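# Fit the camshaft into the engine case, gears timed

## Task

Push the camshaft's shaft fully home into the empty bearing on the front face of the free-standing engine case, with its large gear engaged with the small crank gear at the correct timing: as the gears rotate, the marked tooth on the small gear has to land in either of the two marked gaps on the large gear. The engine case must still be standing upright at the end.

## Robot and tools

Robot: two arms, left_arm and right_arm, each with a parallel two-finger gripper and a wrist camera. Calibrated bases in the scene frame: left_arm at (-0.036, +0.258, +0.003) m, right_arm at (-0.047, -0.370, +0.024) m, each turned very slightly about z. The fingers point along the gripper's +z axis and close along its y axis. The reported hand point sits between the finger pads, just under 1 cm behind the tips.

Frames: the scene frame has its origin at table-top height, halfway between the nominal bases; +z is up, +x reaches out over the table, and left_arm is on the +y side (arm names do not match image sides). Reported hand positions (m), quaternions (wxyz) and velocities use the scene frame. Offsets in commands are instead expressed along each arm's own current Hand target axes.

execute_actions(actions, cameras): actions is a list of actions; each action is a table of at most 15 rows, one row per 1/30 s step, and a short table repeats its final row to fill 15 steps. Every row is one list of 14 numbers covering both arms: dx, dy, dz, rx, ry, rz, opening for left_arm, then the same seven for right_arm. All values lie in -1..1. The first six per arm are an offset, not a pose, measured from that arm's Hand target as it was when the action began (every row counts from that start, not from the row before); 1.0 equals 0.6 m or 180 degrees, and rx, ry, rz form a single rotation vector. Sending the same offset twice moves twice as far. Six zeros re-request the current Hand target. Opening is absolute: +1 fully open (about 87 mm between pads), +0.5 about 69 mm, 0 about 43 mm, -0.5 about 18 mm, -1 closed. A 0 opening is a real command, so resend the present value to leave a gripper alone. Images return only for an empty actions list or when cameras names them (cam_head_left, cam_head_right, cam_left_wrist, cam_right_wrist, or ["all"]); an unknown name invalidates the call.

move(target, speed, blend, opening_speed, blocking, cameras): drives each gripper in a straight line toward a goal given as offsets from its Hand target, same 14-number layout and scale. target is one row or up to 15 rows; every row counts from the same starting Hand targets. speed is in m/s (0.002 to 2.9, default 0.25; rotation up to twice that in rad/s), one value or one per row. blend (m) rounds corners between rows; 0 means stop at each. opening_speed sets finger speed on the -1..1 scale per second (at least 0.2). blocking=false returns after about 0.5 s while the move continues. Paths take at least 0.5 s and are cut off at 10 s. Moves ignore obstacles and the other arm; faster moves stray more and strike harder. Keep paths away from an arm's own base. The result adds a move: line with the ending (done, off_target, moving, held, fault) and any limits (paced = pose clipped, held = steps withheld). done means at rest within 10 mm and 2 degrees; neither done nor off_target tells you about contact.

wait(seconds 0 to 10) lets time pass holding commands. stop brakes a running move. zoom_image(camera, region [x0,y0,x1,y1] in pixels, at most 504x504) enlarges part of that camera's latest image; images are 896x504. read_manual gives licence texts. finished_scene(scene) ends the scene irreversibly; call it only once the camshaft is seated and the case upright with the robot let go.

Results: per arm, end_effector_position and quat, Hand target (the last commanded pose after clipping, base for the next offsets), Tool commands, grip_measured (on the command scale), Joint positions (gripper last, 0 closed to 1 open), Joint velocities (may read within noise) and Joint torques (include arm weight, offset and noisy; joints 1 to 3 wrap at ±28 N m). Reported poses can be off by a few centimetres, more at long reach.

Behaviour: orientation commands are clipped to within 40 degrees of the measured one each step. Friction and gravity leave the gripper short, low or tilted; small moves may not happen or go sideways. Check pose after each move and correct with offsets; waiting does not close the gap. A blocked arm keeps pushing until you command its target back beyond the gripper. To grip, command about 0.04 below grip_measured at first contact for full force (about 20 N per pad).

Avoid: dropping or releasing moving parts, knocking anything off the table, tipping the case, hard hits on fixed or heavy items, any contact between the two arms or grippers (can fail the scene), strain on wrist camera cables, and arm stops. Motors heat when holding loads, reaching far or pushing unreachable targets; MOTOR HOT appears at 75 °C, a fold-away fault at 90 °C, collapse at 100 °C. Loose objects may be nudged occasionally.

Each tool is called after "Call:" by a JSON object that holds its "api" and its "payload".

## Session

Call:
{"api": "execute_actions", "payload": {"actions": []}}

Call:
{"api": "zoom_image", "payload": {"camera": "cam_head_left", "region": [280, 250, 540, 450]}}

Scene clock: 0.00 s.
left_arm: end_effector_position=(+0.3204, +0.2587, +0.0238) grip_measured=+0.983 end_effector_quat_wxyz=(+0.514, -0.072, +0.854, -0.026) | right_arm: end_effector_position=(+0.3368, -0.3941, +0.0649) grip_measured=+0.982 end_effector_quat_wxyz=(+0.550, +0.048, +0.833, -0.023)
Joint positions: left_arm=[0.05 1.513 0.343 0.68 -0.024 -0.147 0.991] | right_arm=[0 1.564 0.406 0.753 0.054 0.038 0.991]
Joint velocities: within noise
Joint torques (N m): no reading
Heat: left arm: 26 °C; right arm: 33 °C.
Hand target: left_arm +0.3242, +0.2587, +0.0292; +0.522, -0.072, +0.850, -0.026 | right_arm +0.3410, -0.3942, +0.0721; +0.560, +0.048, +0.827, -0.023
Tool commands: left_gripper/opening=+1.0 right_gripper/opening=+1.0

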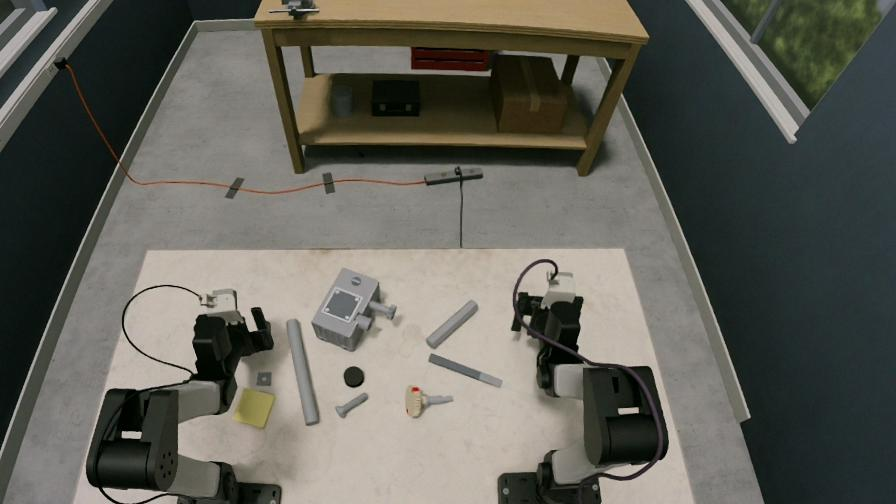

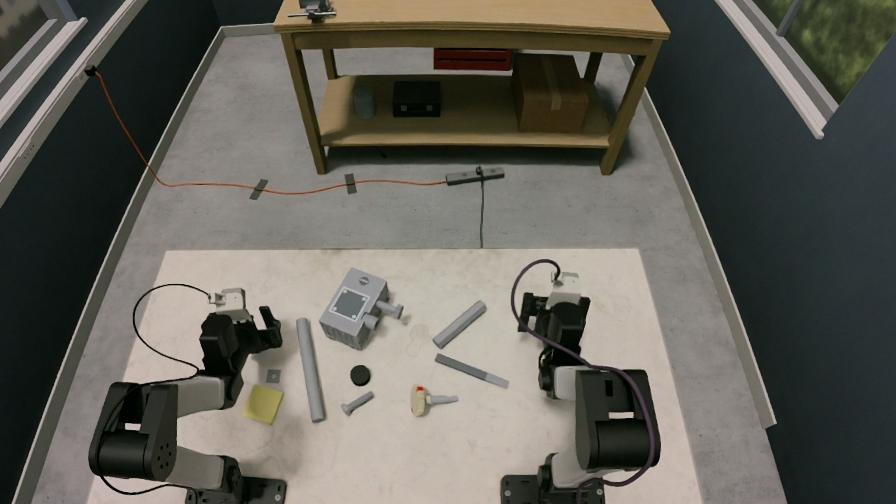

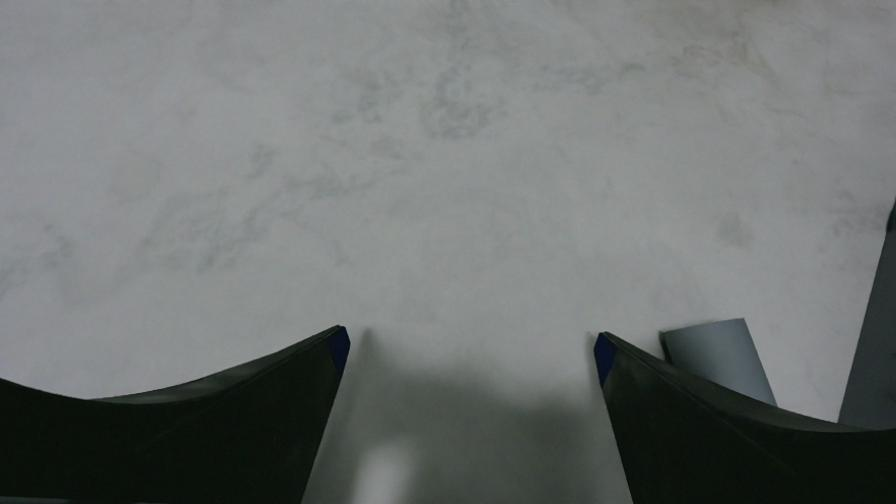

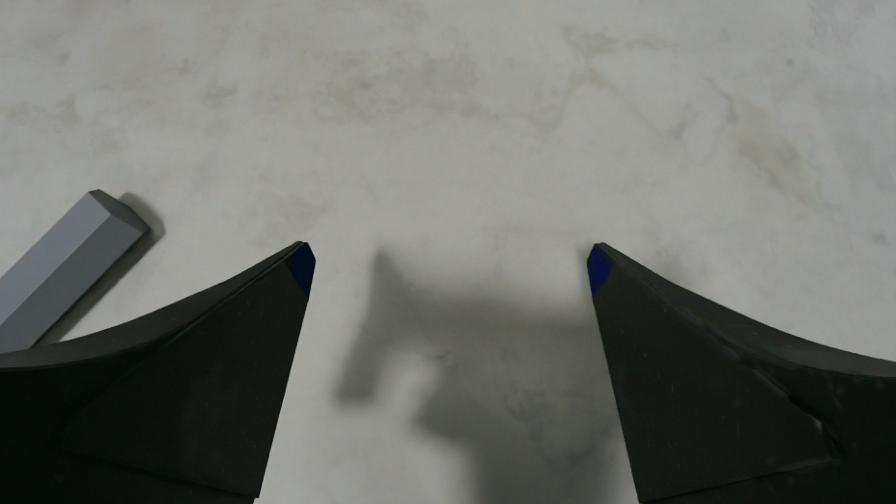

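Scaled by 1.938 from the camera's 896x504 image, which has a finer 1280x720 frame.

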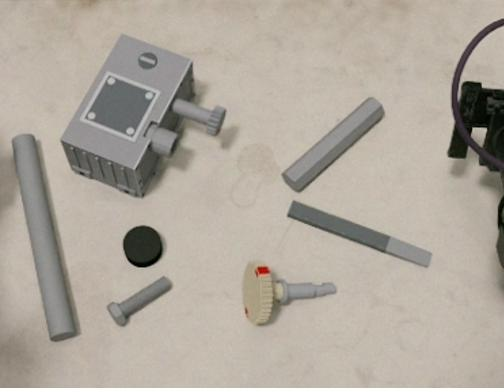

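Call:
{"api": "move", "payload": {"target": [[0,0,0,0,0,0,1,-0.155,0.003,-0.062,0,0,0,1],[0,0,0,0,0,0,1,-0.155,0.302,-0.285,-0.4135,-0.1,-0.084,1]], "speed": 0.3, "blend": [0.04,0], "cameras": ["cam_right_wrist"]}}

Call:
{"api": "zoom_image", "payload": {"camera": "cam_right_wrist", "region": [300, 80, 700, 300]}}

Scene clock: 29.33 s.
left_arm: end_effector_position=(+0.3204, +0.2587, +0.0238) grip_measured=+0.983 end_effector_quat_wxyz=(+0.514, -0.072, +0.854, -0.026) | right_arm: end_effector_position=(+0.2394, -0.2065, +0.2270) grip_measured=+0.982 end_effector_quat_wxyz=(+0.584, -0.400, +0.585, +0.398)
Joint positions: left_arm=[0.05 1.513 0.343 0.68 -0.024 -0.147 0.991] | right_arm=[0.045 1.195 0.488 0.7 -1.195 -0.009 0.991]
Joint torques (N m): left_arm=[-0.42 -4 5 2.05 0.08 -0.01] | right_arm=[0.57 -1.92 5.52 2.12 0.03 0.14]
Heat: left arm: 28 °C; right arm: 34 °C.
Hand target: left_arm +0.3242, +0.2587, +0.0292; +0.522, -0.072, +0.850, -0.026 | right_arm +0.2364, -0.2033, +0.2250; +0.581, -0.403, +0.581, +0.404
Off the commanded pose: left_arm 0.007 m, 1 deg | right_arm 0.005 m, 1 deg.
move: done
Images, in order (width x height): cam_right_wrist 896x504.

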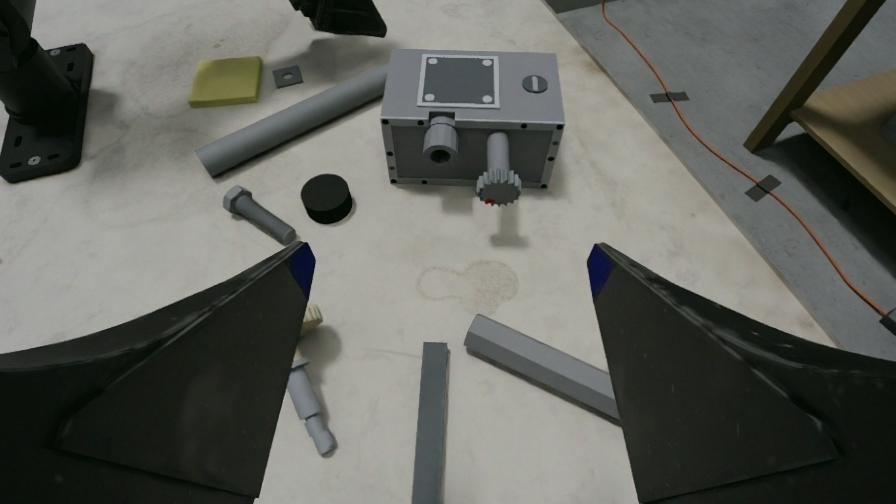

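Scaled by 1.260 from the camera's 896x504 image, which has a finer 1280x720 frame.

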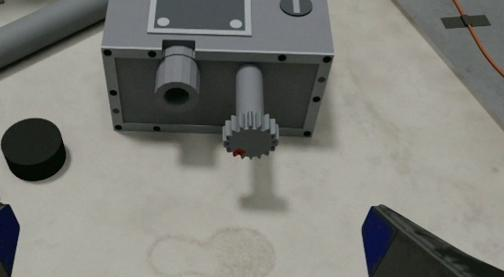

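Call:
{"api": "zoom_image", "payload": {"camera": "cam_right_wrist", "region": [380, 90, 580, 230]}}

Call:
{"api": "zoom_image", "payload": {"camera": "cam_head_left", "region": [390, 360, 470, 440]}}

Call:
{"api": "zoom_image", "payload": {"camera": "cam_right_wrist", "region": [465, 150, 535, 220]}}

Scaled by 2.520 from the camera's 896x504 image, which has a finer 1280x720 frame.

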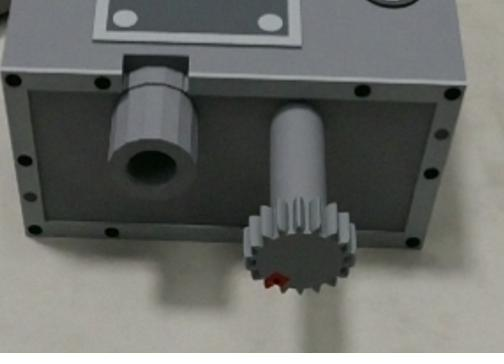

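This scene's latest camera images include none from cam_head_left. They are from: cam_right_wrist. cam_head_left's image comes with the result of a call that names it in "cameras".

Scaled by 7.200 from the camera's 896x504 image, which has a finer 1280x720 frame.

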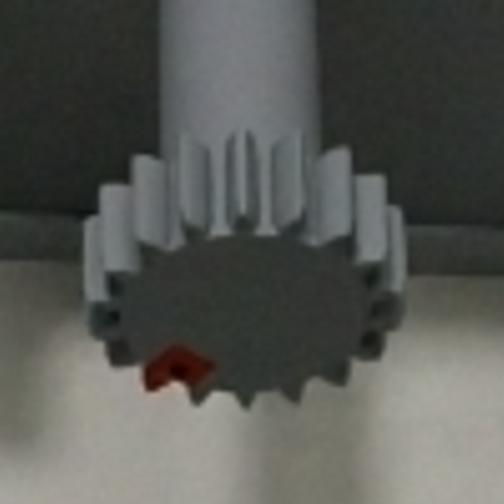

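Call:
{"api": "wait", "payload": {"seconds": 0.1, "cameras": ["cam_head_left","cam_head_right"]}}

Call:
{"api": "zoom_image", "payload": {"camera": "cam_head_left", "region": [390, 370, 470, 430]}}

Call:
{"api": "zoom_image", "payload": {"camera": "cam_head_left", "region": [300, 255, 420, 365]}}

Scene clock: 44.20 s.
left_arm: end_effector_position=(+0.3204, +0.2587, +0.0238) grip_measured=+0.983 end_effector_quat_wxyz=(+0.514, -0.072, +0.854, -0.026) | right_arm: end_effector_position=(+0.2394, -0.2065, +0.2270) grip_measured=+0.982 end_effector_quat_wxyz=(+0.584, -0.400, +0.584, +0.398)
Joint positions: left_arm=[0.05 1.513 0.343 0.68 -0.024 -0.147 0.991] | right_arm=[0.045 1.195 0.488 0.7 -1.195 -0.008 0.991]
Joint torques (N m): left_arm=[-0.42 -3.99 4.98 2.05 0.07 0] | right_arm=[0.59 -1.92 5.52 2.11 0.02 0.14]
Heat: left arm: 29 °C; right arm: 33 °C.
Hand target: left_arm +0.3242, +0.2587, +0.0292; +0.522, -0.072, +0.850, -0.026 | right_arm +0.2364, -0.2033, +0.2250; +0.581, -0.403, +0.581, +0.404
Tool commands: left_gripper/opening=+1.0 right_gripper/opening=+1.0
Off the commanded pose: left_arm 0.007 m, 1 deg | right_arm 0.005 m, 1 deg.
wait: 0.10 s; at rest from the start
Images, in order (width x height): cam_head_left 896x504, cam_head_right 896x504.

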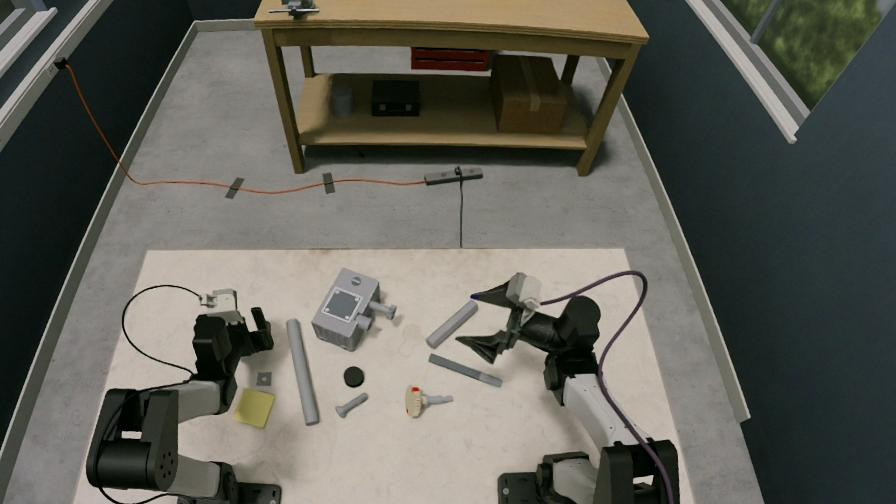

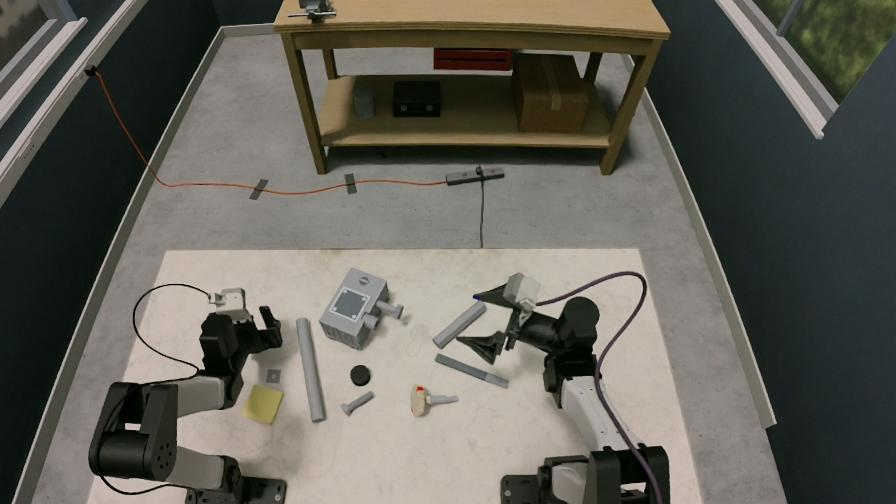

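Scaled by 6.300 from the camera's 896x504 image, which has a finer 1280x720 frame.

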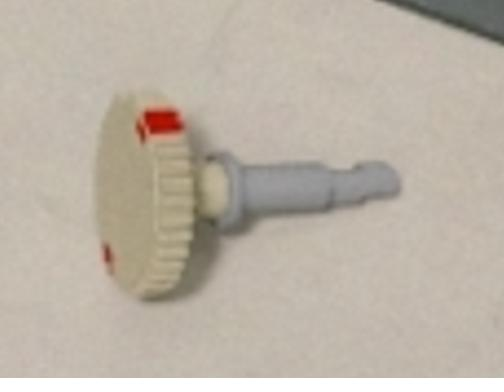

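Scaled by 4.200 from the camera's 896x504 image, which has a finer 1280x720 frame.

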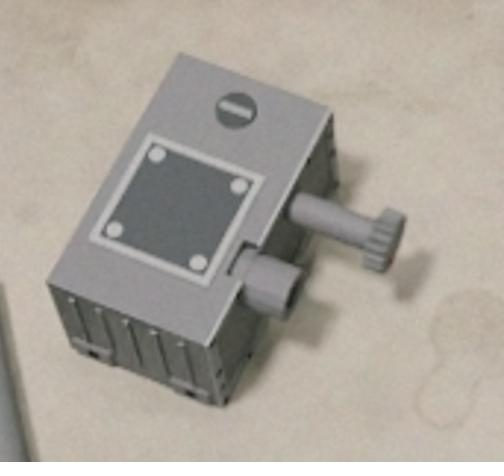

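Call:
{"api": "move", "payload": {"target": [[-0.177,-0.024,-0.091,0,0,0,1,0,0,-0.17,0,0,0,1],[-0.137,-0.362,-0.34,0.109,0.343,0.2513,1,0,0,-0.17,0,0,0,1],[0.089,-0.598,-0.323,-0.5036,-0.228,-0.808,1,0,0,-0.17,0,0,0,1]], "speed": 0.3, "blend": [0.04,0.04,0], "cameras": ["all"]}}

Scene clock: 84.10 s.
left_arm: end_effector_position=(+0.1613, -0.1077, +0.1111) grip_measured=+0.983 end_effector_quat_wxyz=(-0.055, +0.989, +0.138, +0.009) | right_arm: end_effector_position=(+0.2044, -0.2975, +0.2266) grip_measured=+0.982 end_effector_quat_wxyz=(+0.599, -0.379, +0.597, +0.376)
Joint positions: left_arm=[-1.15 2.244 2.144 -1.574 -0.043 1.668 0.991] | right_arm=[-0.411 1.054 0.41 0.647 -1.58 -0.003 0.991]
Joint torques (N m): left_arm=[-0.87 -7.88 6.37 0.04 0.04 0.08] | right_arm=[-0.85 -2.17 5.22 1.6 0.05 0.11]
Heat: left arm: 30 °C; right arm: 32 °C.
Hand target: left_arm +0.1616, -0.1097, +0.1130; -0.156, +0.978, +0.139, -0.022 | right_arm +0.2008, -0.2989, +0.2250; +0.581, -0.403, +0.581, +0.404
Off the commanded pose: left_arm 0.003 m, 12 deg | right_arm 0.004 m, 5 deg.
joint sent to its limit (left arm) — joint 4 (wrist pitch), lower limit. The joint targets are off in orientation, not in position.
joint sent to its limit (right arm) — joint 5 (wrist yaw), lower limit. The joint targets are off in orientation, not in position.
move: off_target (left_arm, right_arm)

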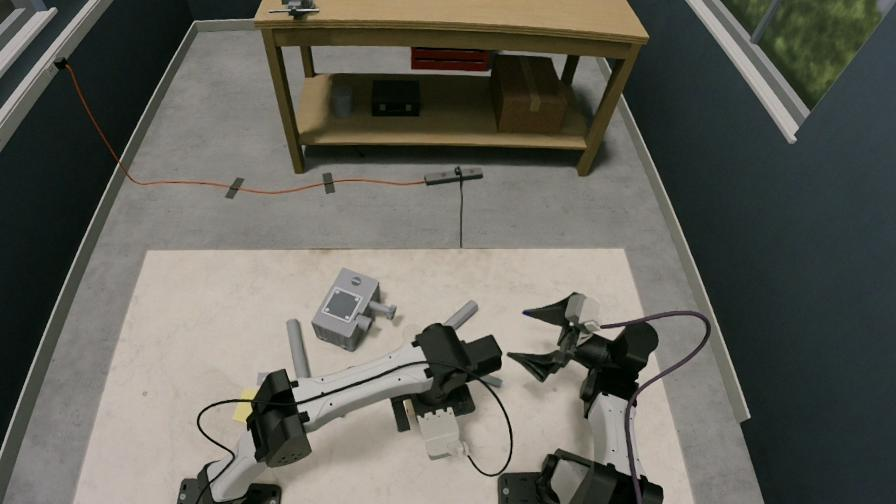

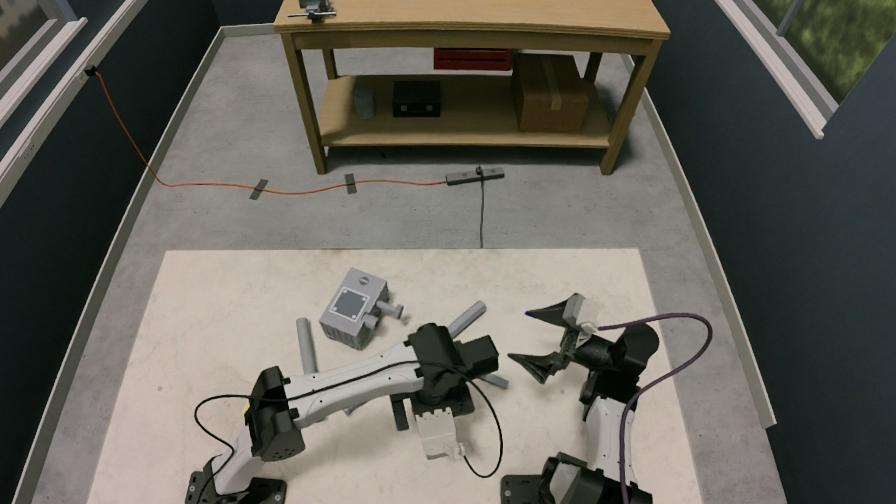

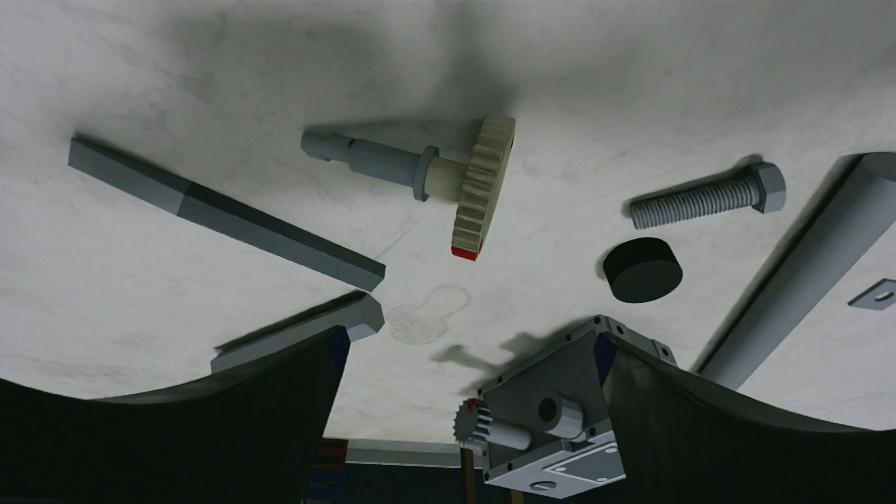

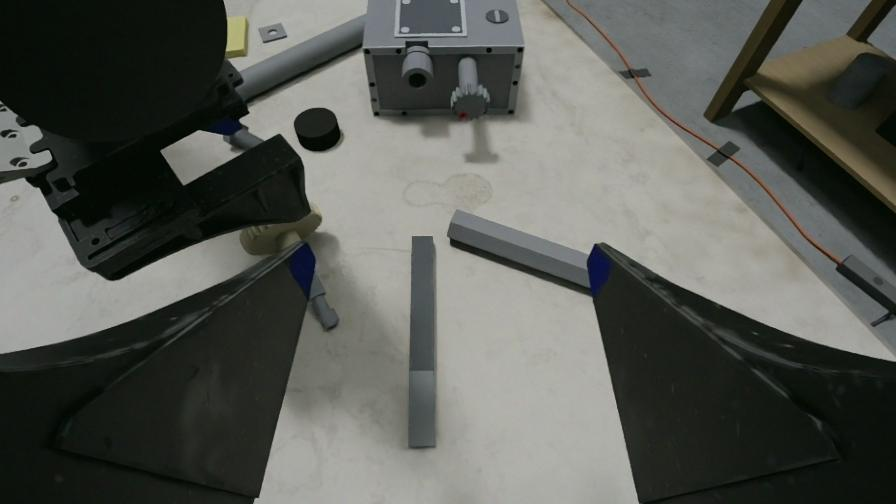

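Call:
{"api": "move", "payload": {"target": [0,0,0.083,0,0,0,1,0,0,0,0,0,0,1], "speed": 0.15, "cameras": ["cam_left_wrist","cam_right_wrist"]}}

Call:
{"api": "zoom_image", "payload": {"camera": "cam_left_wrist", "region": [320, 60, 640, 340]}}

Scene clock: 109.03 s.
left_arm: end_effector_position=(+0.1578, -0.0986, +0.0684) grip_measured=+0.983 end_effector_quat_wxyz=(-0.116, +0.984, +0.135, -0.006) | right_arm: end_effector_position=(+0.2044, -0.2975, +0.2266) grip_measured=+0.982 end_effector_quat_wxyz=(+0.599, -0.379, +0.597, +0.376)
Joint positions: left_arm=[-1.15 2.337 2.112 -1.575 -0.043 1.669 0.991] | right_arm=[-0.411 1.054 0.41 0.647 -1.58 -0.003 0.991]
Joint torques (N m): left_arm=[-0.12 -8.5 4.42 -0.2 0.16 0.02] | right_arm=[-0.87 -2.24 5.27 1.59 0.02 0.1]
Heat: left arm: 31 °C; right arm: 31 °C.
Hand target: left_arm +0.1572, -0.0947, +0.0657; -0.157, +0.978, +0.139, -0.022 | right_arm +0.2008, -0.2989, +0.2250; +0.581, -0.403, +0.581, +0.404
Off the commanded pose: left_arm 0.005 m, 5 deg | right_arm 0.004 m, 5 deg.
joint sent to its limit (left arm) — joint 4 (wrist pitch), lower limit. The joint targets are off in orientation, not in position.
joint sent to its limit (right arm) — joint 5 (wrist yaw), lower limit. The joint targets are off in orientation, not in position.
move: off_target (left_arm, right_arm)
Images, in order (width x height): cam_left_wrist 896x504, cam_right_wrist 896x504.

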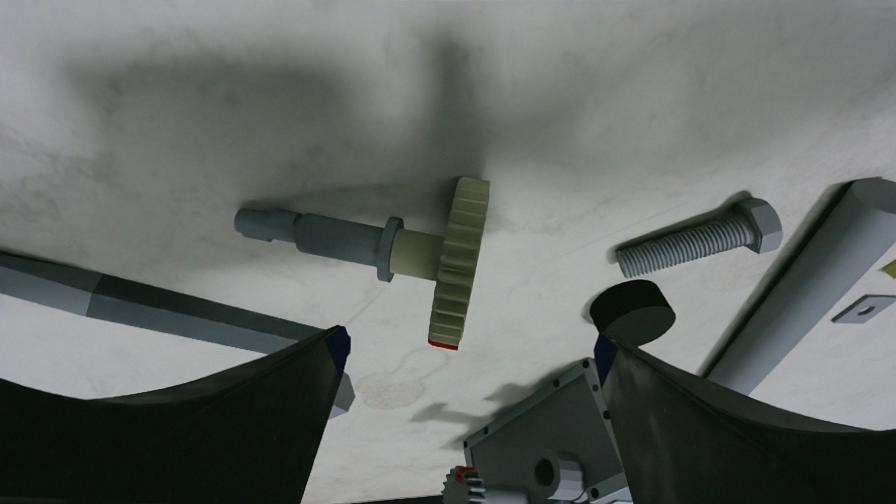

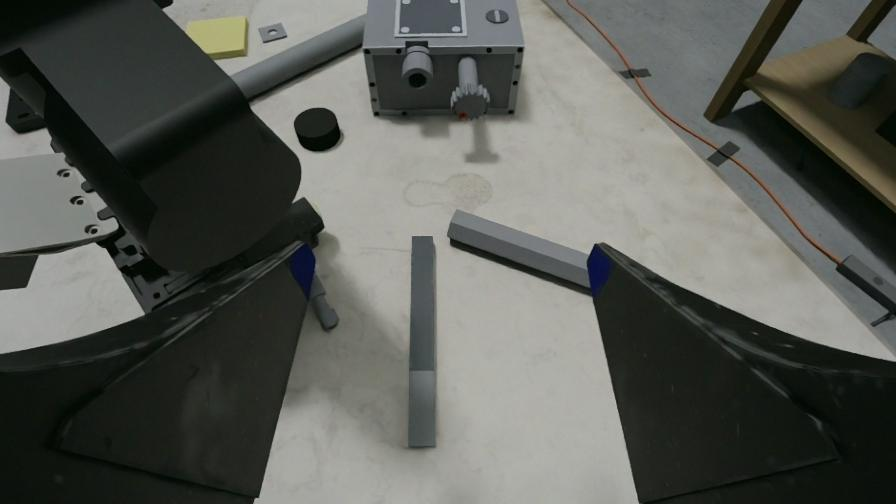

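Scaled by 1.575 from the camera's 896x504 image, which has a finer 1280x720 frame.

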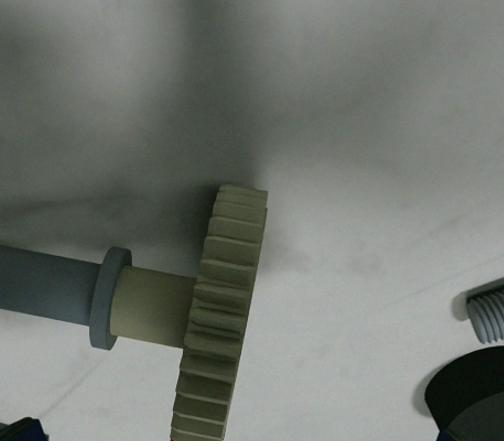

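Call:
{"api": "move", "payload": {"target": [-0.001,0.0125,0.024,0,0,0.055,1,0,0,0,0,0,0,1], "speed": 0.1, "cameras": ["cam_left_wrist"]}}

Call:
{"api": "zoom_image", "payload": {"camera": "cam_left_wrist", "region": [320, 160, 640, 440]}}

Scene clock: 122.50 s.
left_arm: end_effector_position=(+0.1579, -0.1023, +0.0546) grip_measured=+0.983 end_effector_quat_wxyz=(-0.131, +0.990, +0.054, -0.021) | right_arm: end_effector_position=(+0.2044, -0.2975, +0.2266) grip_measured=+0.982 end_effector_quat_wxyz=(+0.599, -0.379, +0.597, +0.376)
Joint positions: left_arm=[-1.15 2.365 2.106 -1.575 -0.043 1.834 0.991] | right_arm=[-0.411 1.054 0.41 0.647 -1.58 -0.003 0.991]
Joint torques (N m): left_arm=[0.16 -8.25 4.16 -0.29 0.21 0.1] | right_arm=[-0.79 -2.11 5.18 1.62 0.03 0.11]
Heat: left arm: 30 °C; right arm: 31 °C.
Hand target: left_arm +0.1574, -0.0974, +0.0497; -0.154, +0.986, +0.054, -0.036 | right_arm +0.2008, -0.2989, +0.2250; +0.581, -0.403, +0.581, +0.404
Off the commanded pose: left_arm 0.007 m, 3 deg | right_arm 0.004 m, 5 deg.
joint sent to its limit (left arm) — joint 4 (wrist pitch), lower limit. The joint targets still meet the commanded pose.
joint sent to its limit (right arm) — joint 5 (wrist yaw), lower limit. The joint targets are off in orientation, not in position.
move: off_target (left_arm, right_arm)
Images, in order (width x height): cam_left_wrist 896x504.

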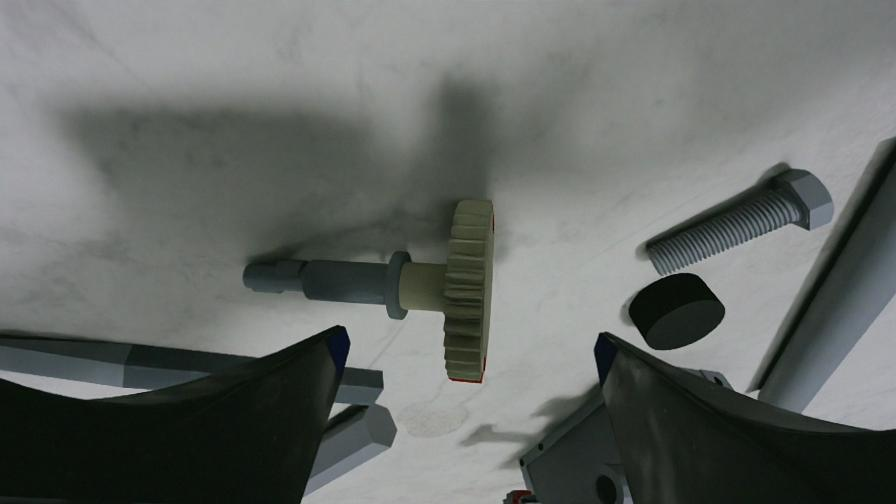

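Scaled by 1.575 from the camera's 896x504 image, which has a finer 1280x720 frame.

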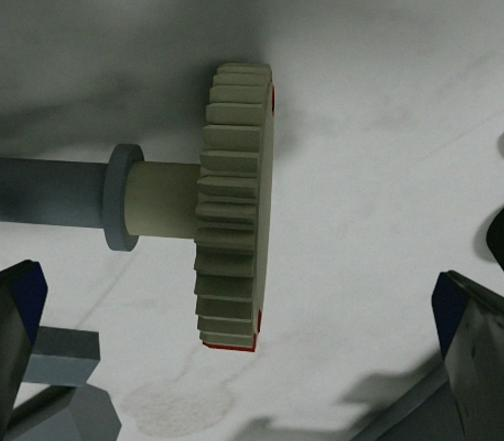

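Call:
{"api": "move", "payload": {"target": [[-0.004,0,0.005,0,0,0,1,0,0,0,0,0,0,1],[-0.004,0,0.005,0,0,0,-0.8,0,0,0,0,0,0,1]], "speed": 0.1, "opening_speed": 0.8, "cameras": ["cam_left_wrist"]}}

Call:
{"api": "zoom_image", "payload": {"camera": "cam_left_wrist", "region": [320, 160, 640, 440]}}

Scene clock: 135.53 s.
left_arm: end_effector_position=(+0.1568, -0.0996, +0.0522) grip_measured=-0.650 end_effector_quat_wxyz=(-0.138, +0.989, +0.053, -0.023) | right_arm: end_effector_position=(+0.2044, -0.2975, +0.2266) grip_measured=+0.982 end_effector_quat_wxyz=(+0.599, -0.379, +0.597, +0.376)
Joint positions: left_arm=[-1.15 2.369 2.101 -1.58 -0.043 1.834 0.175] | right_arm=[-0.411 1.054 0.41 0.647 -1.58 -0.003 0.991]
Joint torques (N m): left_arm=[-0.24 -8.25 4.15 -0.26 0.23 0.03] | right_arm=[-0.81 -2.1 5.22 1.6 0.01 0.11]
Heat: left arm: 29 °C; right arm: 31 °C.
Hand target: left_arm +0.1547, -0.0968, +0.0469; -0.154, +0.986, +0.054, -0.036 | right_arm +0.2008, -0.2989, +0.2250; +0.581, -0.403, +0.581, +0.404
Off the commanded pose: left_arm 0.006 m, 2 deg | right_arm 0.004 m, 5 deg.
joint sent to its limit (left arm) — joint 4 (wrist pitch), lower limit. The joint targets still meet the commanded pose.
joint sent to its limit (right arm) — joint 5 (wrist yaw), lower limit. The joint targets are off in orientation, not in position.
move: off_target (right_arm); target 2's new opening was sent with left_arm's hand 0.007 m and 3 deg from that target
Images, in order (width x height): cam_left_wrist 896x504.

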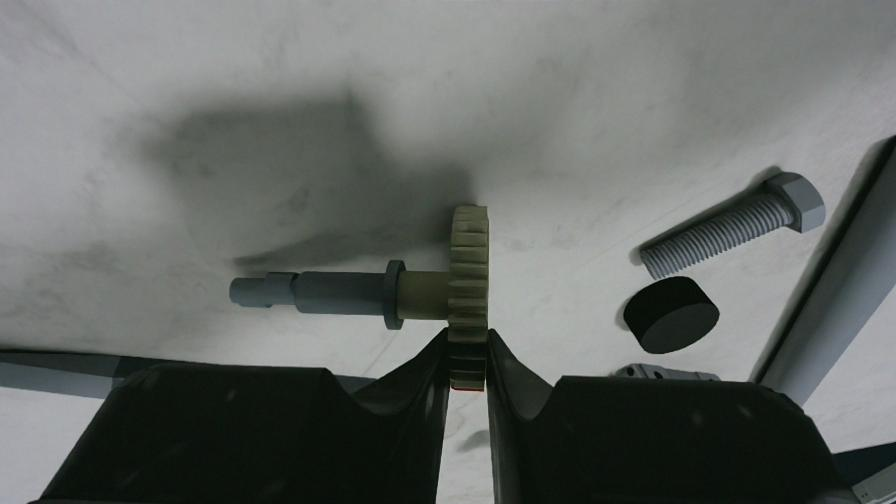

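Scaled by 1.575 from the camera's 896x504 image, which has a finer 1280x720 frame.

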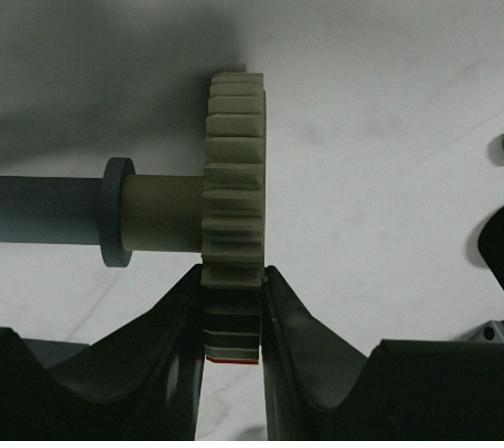

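Call:
{"api": "move", "payload": {"target": [0,0,-0.15,0,0,0,-0.8,0,0,0,0,0,0,1], "speed": 0.15, "cameras": ["cam_right_wrist","cam_left_wrist"]}}

Call:
{"api": "zoom_image", "payload": {"camera": "cam_right_wrist", "region": [350, 0, 540, 130]}}

Call:
{"api": "zoom_image", "payload": {"camera": "cam_right_wrist", "region": [190, 130, 350, 340]}}

Scene clock: 153.03 s.
left_arm: end_effector_position=(+0.1627, -0.1201, +0.1149) grip_measured=-0.650 end_effector_quat_wxyz=(-0.048, +0.998, +0.050, +0.007) | right_arm: end_effector_position=(+0.2044, -0.2975, +0.2266) grip_measured=+0.982 end_effector_quat_wxyz=(+0.599, -0.379, +0.597, +0.376)
Joint positions: left_arm=[-1.155 2.251 2.175 -1.581 -0.044 1.84 0.175] | right_arm=[-0.411 1.054 0.41 0.647 -1.58 -0.003 0.991]
Joint torques (N m): left_arm=[-1.09 -10.81 6.22 0.12 -0.03 0.09] | right_arm=[-0.87 -2.25 5.3 1.6 0.02 0.11]
Heat: left arm: 31 °C; right arm: 31 °C.
Hand target: left_arm +0.1627, -0.1237, +0.1324; -0.154, +0.986, +0.054, -0.036 | right_arm +0.2008, -0.2989, +0.2250; +0.581, -0.403, +0.581, +0.404
Off the commanded pose: left_arm 0.018 m, 13 deg | right_arm 0.004 m, 5 deg.
joint sent to its limit (left arm) — joint 4 (wrist pitch), lower limit. The joint targets are off in orientation, not in position.
joint sent to its limit (right arm) — joint 5 (wrist yaw), lower limit. The joint targets are off in orientation, not in position.
move: off_target (left_arm, right_arm)
Images, in order (width x height): cam_left_wrist 896x504, cam_right_wrist 896x504.

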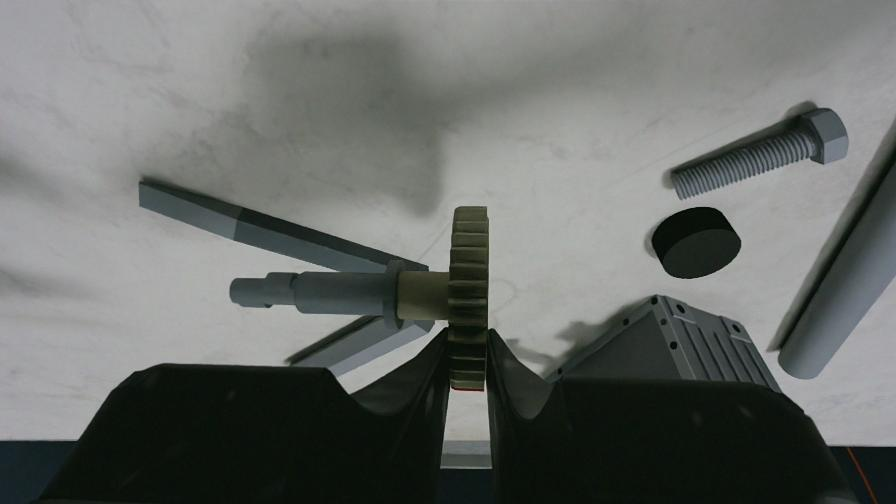

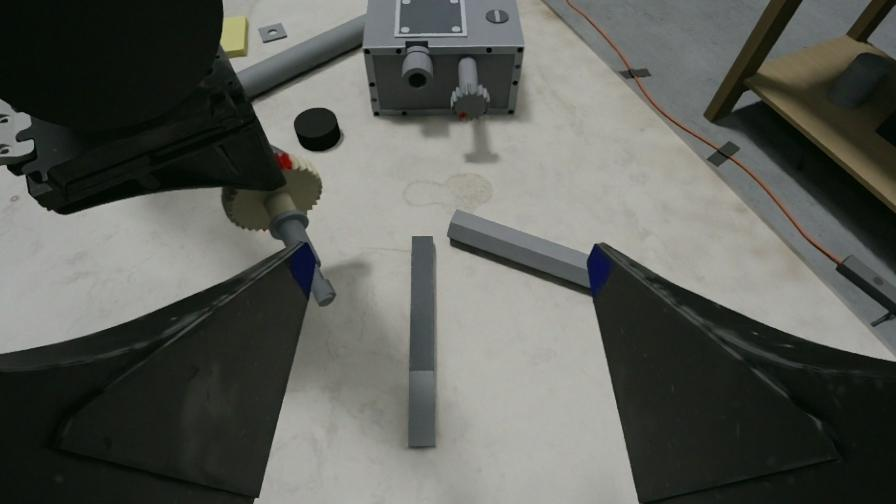

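Scaled by 2.653 from the camera's 896x504 image, which has a finer 1280x720 frame.

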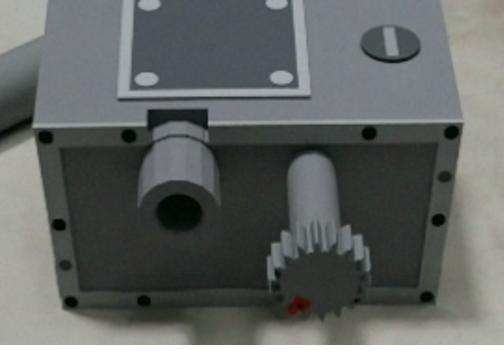

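Scaled by 2.400 from the camera's 896x504 image, which has a finer 1280x720 frame.

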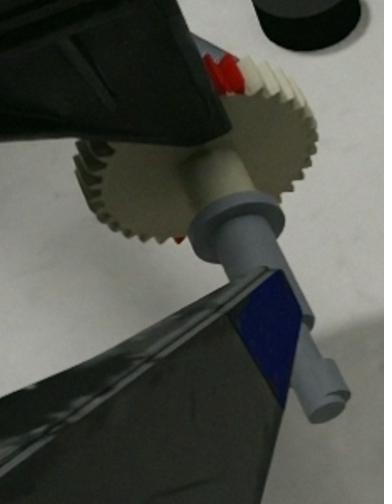

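Call:
{"api": "move", "payload": {"target": [[0.022,-0.1915,-0.093,-0.094,-0.058,-0.461,-0.8,0,0,0,0,0,0,1],[0.139,0.006,0.012,-0.2313,-0.1697,-0.8061,-0.8,0,0,0,0,0,0,1]], "speed": 0.2, "blend": [0.03,0], "cameras": ["all"]}}

Call:
{"api": "zoom_image", "payload": {"camera": "cam_right_wrist", "region": [350, 0, 540, 150]}}

Scene clock: 200.00 s.
left_arm: end_effector_position=(+0.2377, -0.1120, +0.1157) grip_measured=-0.650 end_effector_quat_wxyz=(+0.184, +0.214, +0.959, -0.039) | right_arm: end_effector_position=(+0.2044, -0.2975, +0.2266) grip_measured=+0.982 end_effector_quat_wxyz=(+0.599, -0.379, +0.597, +0.376)
Joint positions: left_arm=[-0.92 2.145 2.009 -1.106 -0.19 -0.494 0.175] | right_arm=[-0.411 1.054 0.41 0.647 -1.58 -0.003 0.991]
Joint torques (N m): left_arm=[-0.27 -9.25 5.35 1.36 -0.25 -0.07] | right_arm=[-0.85 -2.13 5.23 1.58 0.02 0.09]
Heat: left arm: 38 °C; right arm: 30 °C.
Hand target: left_arm +0.2450, -0.1152, +0.1200; +0.203, +0.206, +0.956, -0.043 | right_arm +0.2008, -0.2989, +0.2250; +0.581, -0.403, +0.581, +0.404
Off the commanded pose: left_arm 0.009 m, 2 deg | right_arm 0.004 m, 5 deg.
joint sent to its limit (right arm) — joint 5 (wrist yaw), lower limit. The joint targets are off in orientation, not in position.
move: off_target (right_arm)

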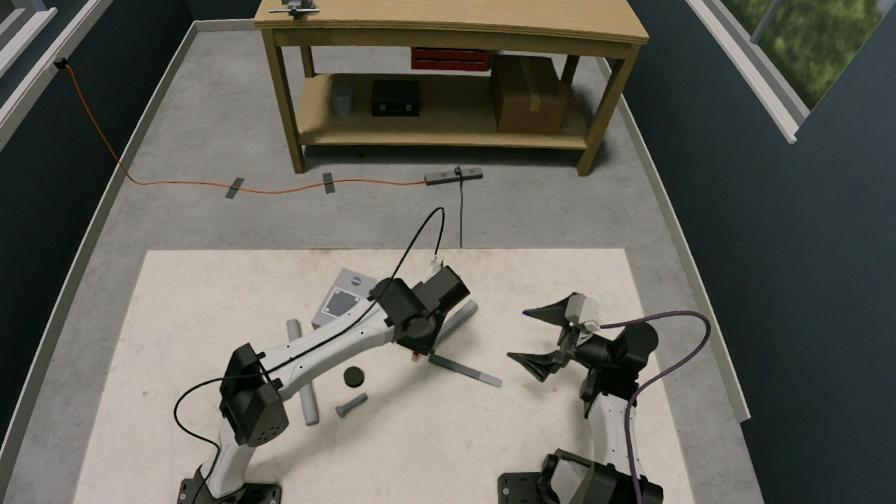

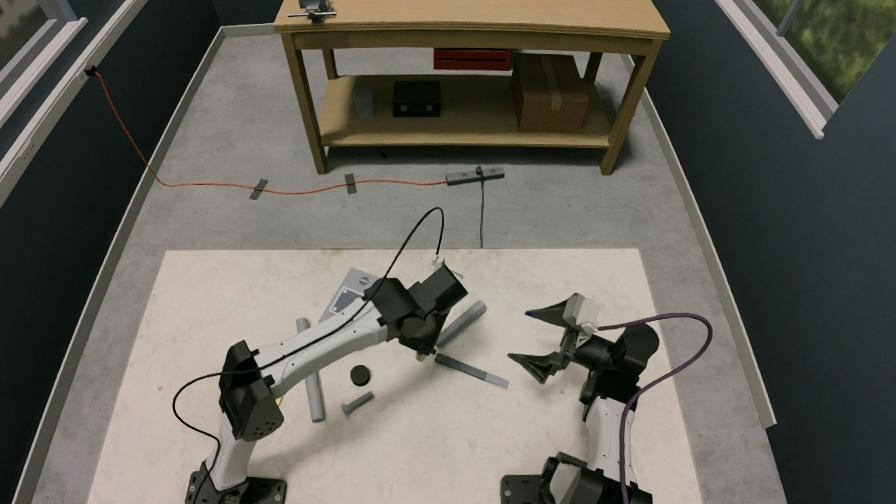

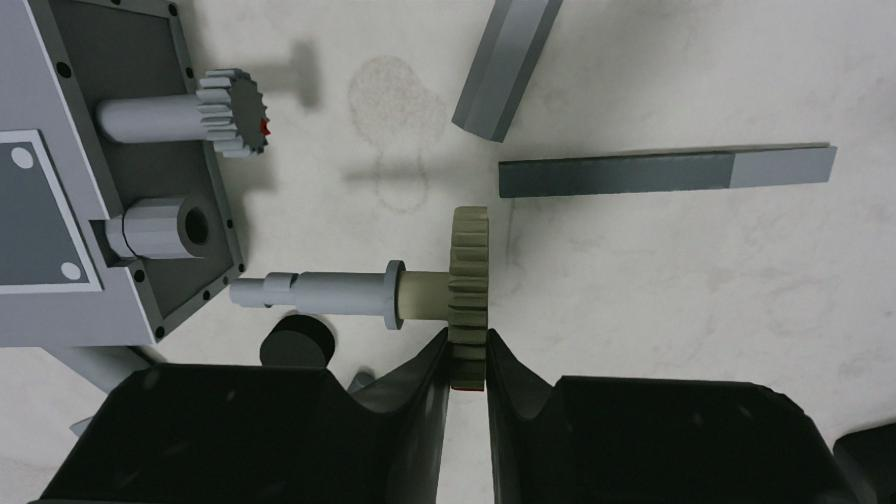

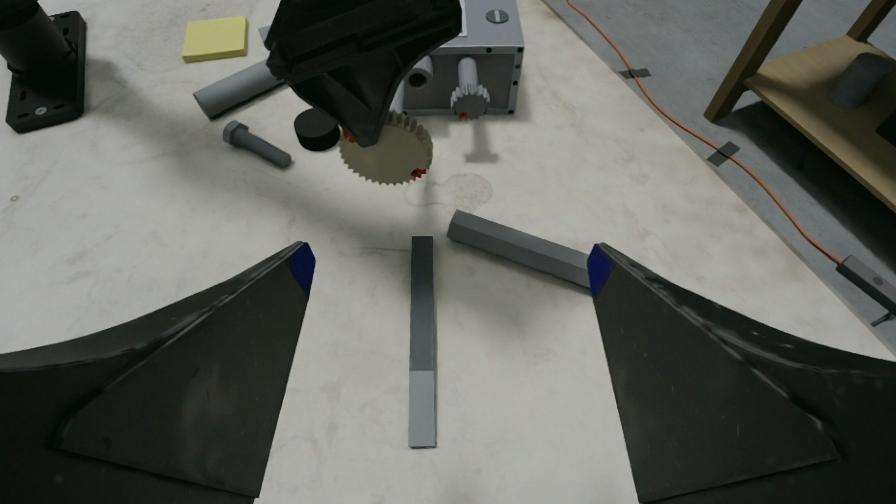

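Scaled by 2.653 from the camera's 896x504 image, which has a finer 1280x720 frame.

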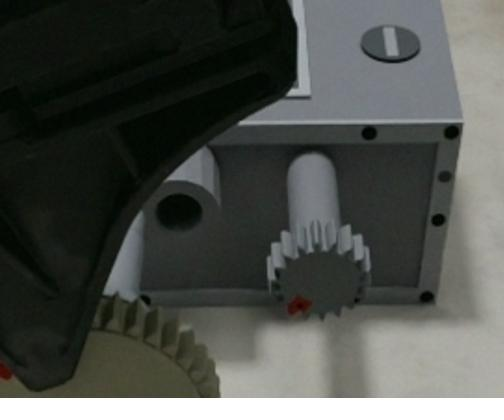

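Call:
{"api": "move", "payload": {"target": [-0.013,0.0133,0.054,-0.0085,0,-0.0071,-0.8,0,0,0,0,0,0,1], "speed": 0.08, "cameras": ["cam_left_wrist","cam_right_wrist"]}}

Call:
{"api": "zoom_image", "payload": {"camera": "cam_left_wrist", "region": [0, 100, 500, 380]}}

Call:
{"api": "zoom_image", "payload": {"camera": "cam_right_wrist", "region": [350, 30, 530, 170]}}

Scene clock: 223.33 s.
left_arm: end_effector_position=(+0.2579, -0.1133, +0.0916) grip_measured=-0.650 end_effector_quat_wxyz=(+0.188, +0.199, +0.961, -0.030) | right_arm: end_effector_position=(+0.2044, -0.2975, +0.2266) grip_measured=+0.982 end_effector_quat_wxyz=(+0.599, -0.379, +0.597, +0.376)
Joint positions: left_arm=[-0.892 2.204 2.008 -1.048 -0.203 -0.495 0.175] | right_arm=[-0.411 1.054 0.41 0.647 -1.58 -0.003 0.991]
Joint torques (N m): left_arm=[-0.1 -9.02 5.75 1.35 -0.27 -0.02] | right_arm=[-0.91 -2.17 5.3 1.62 0.01 0.1]
Heat: left arm: 38 °C; right arm: 29 °C.
Hand target: left_arm +0.2669, -0.1162, +0.0936; +0.205, +0.192, +0.959, -0.032 | right_arm +0.2008, -0.2989, +0.2250; +0.581, -0.403, +0.581, +0.404
Off the commanded pose: left_arm 0.010 m, 2 deg | right_arm 0.004 m, 5 deg.
joint sent to its limit (right arm) — joint 5 (wrist yaw), lower limit. The joint targets are off in orientation, not in position.
move: off_target (right_arm)
Images, in order (width x height): cam_left_wrist 896x504, cam_right_wrist 896x504.

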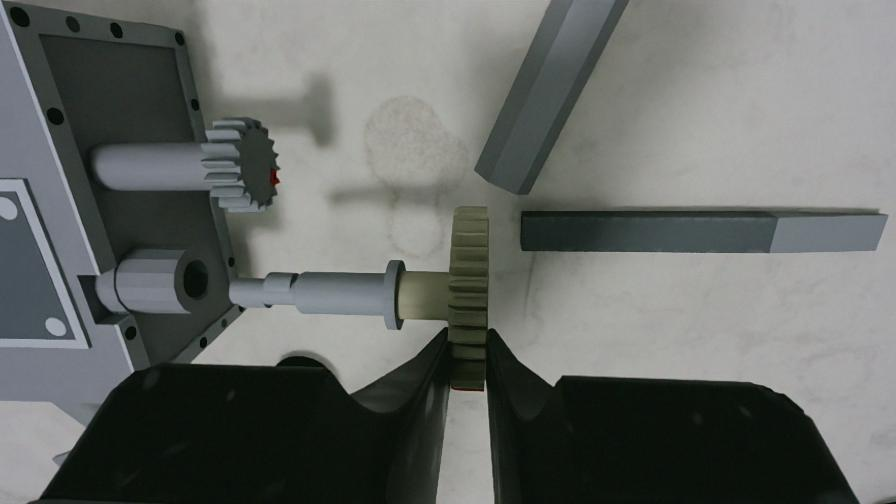

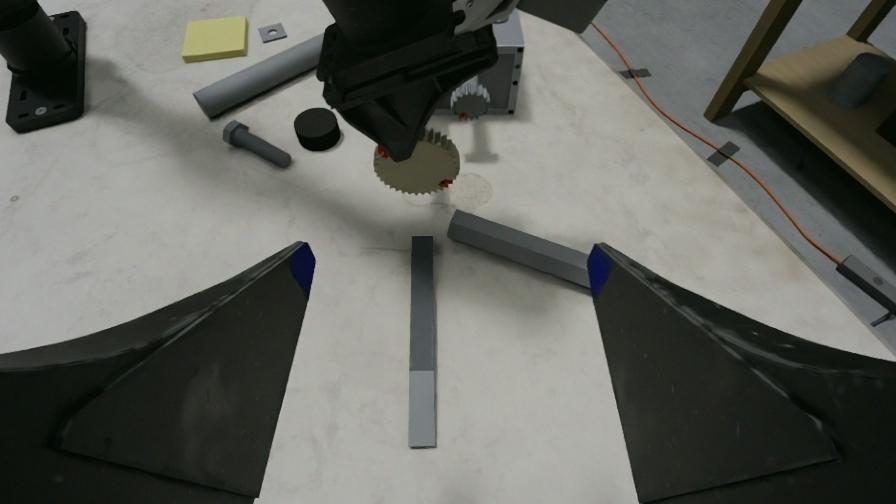

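Scaled by 1.008 from the camera's 896x504 image, which has a finer 1280x720 frame.

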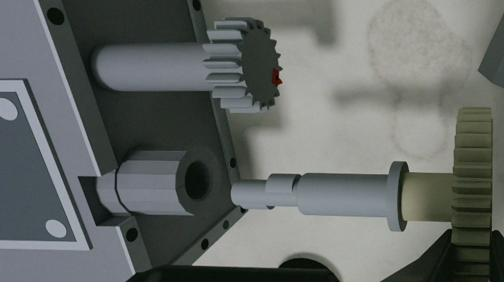

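Scaled by 2.800 from the camera's 896x504 image, which has a finer 1280x720 frame.

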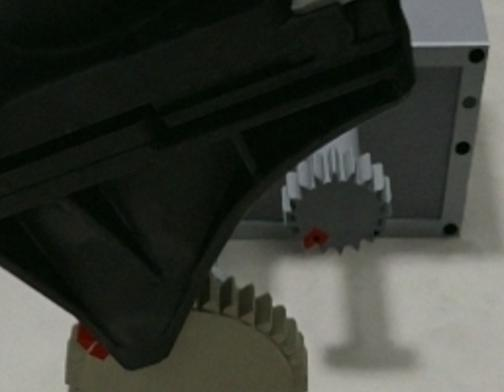

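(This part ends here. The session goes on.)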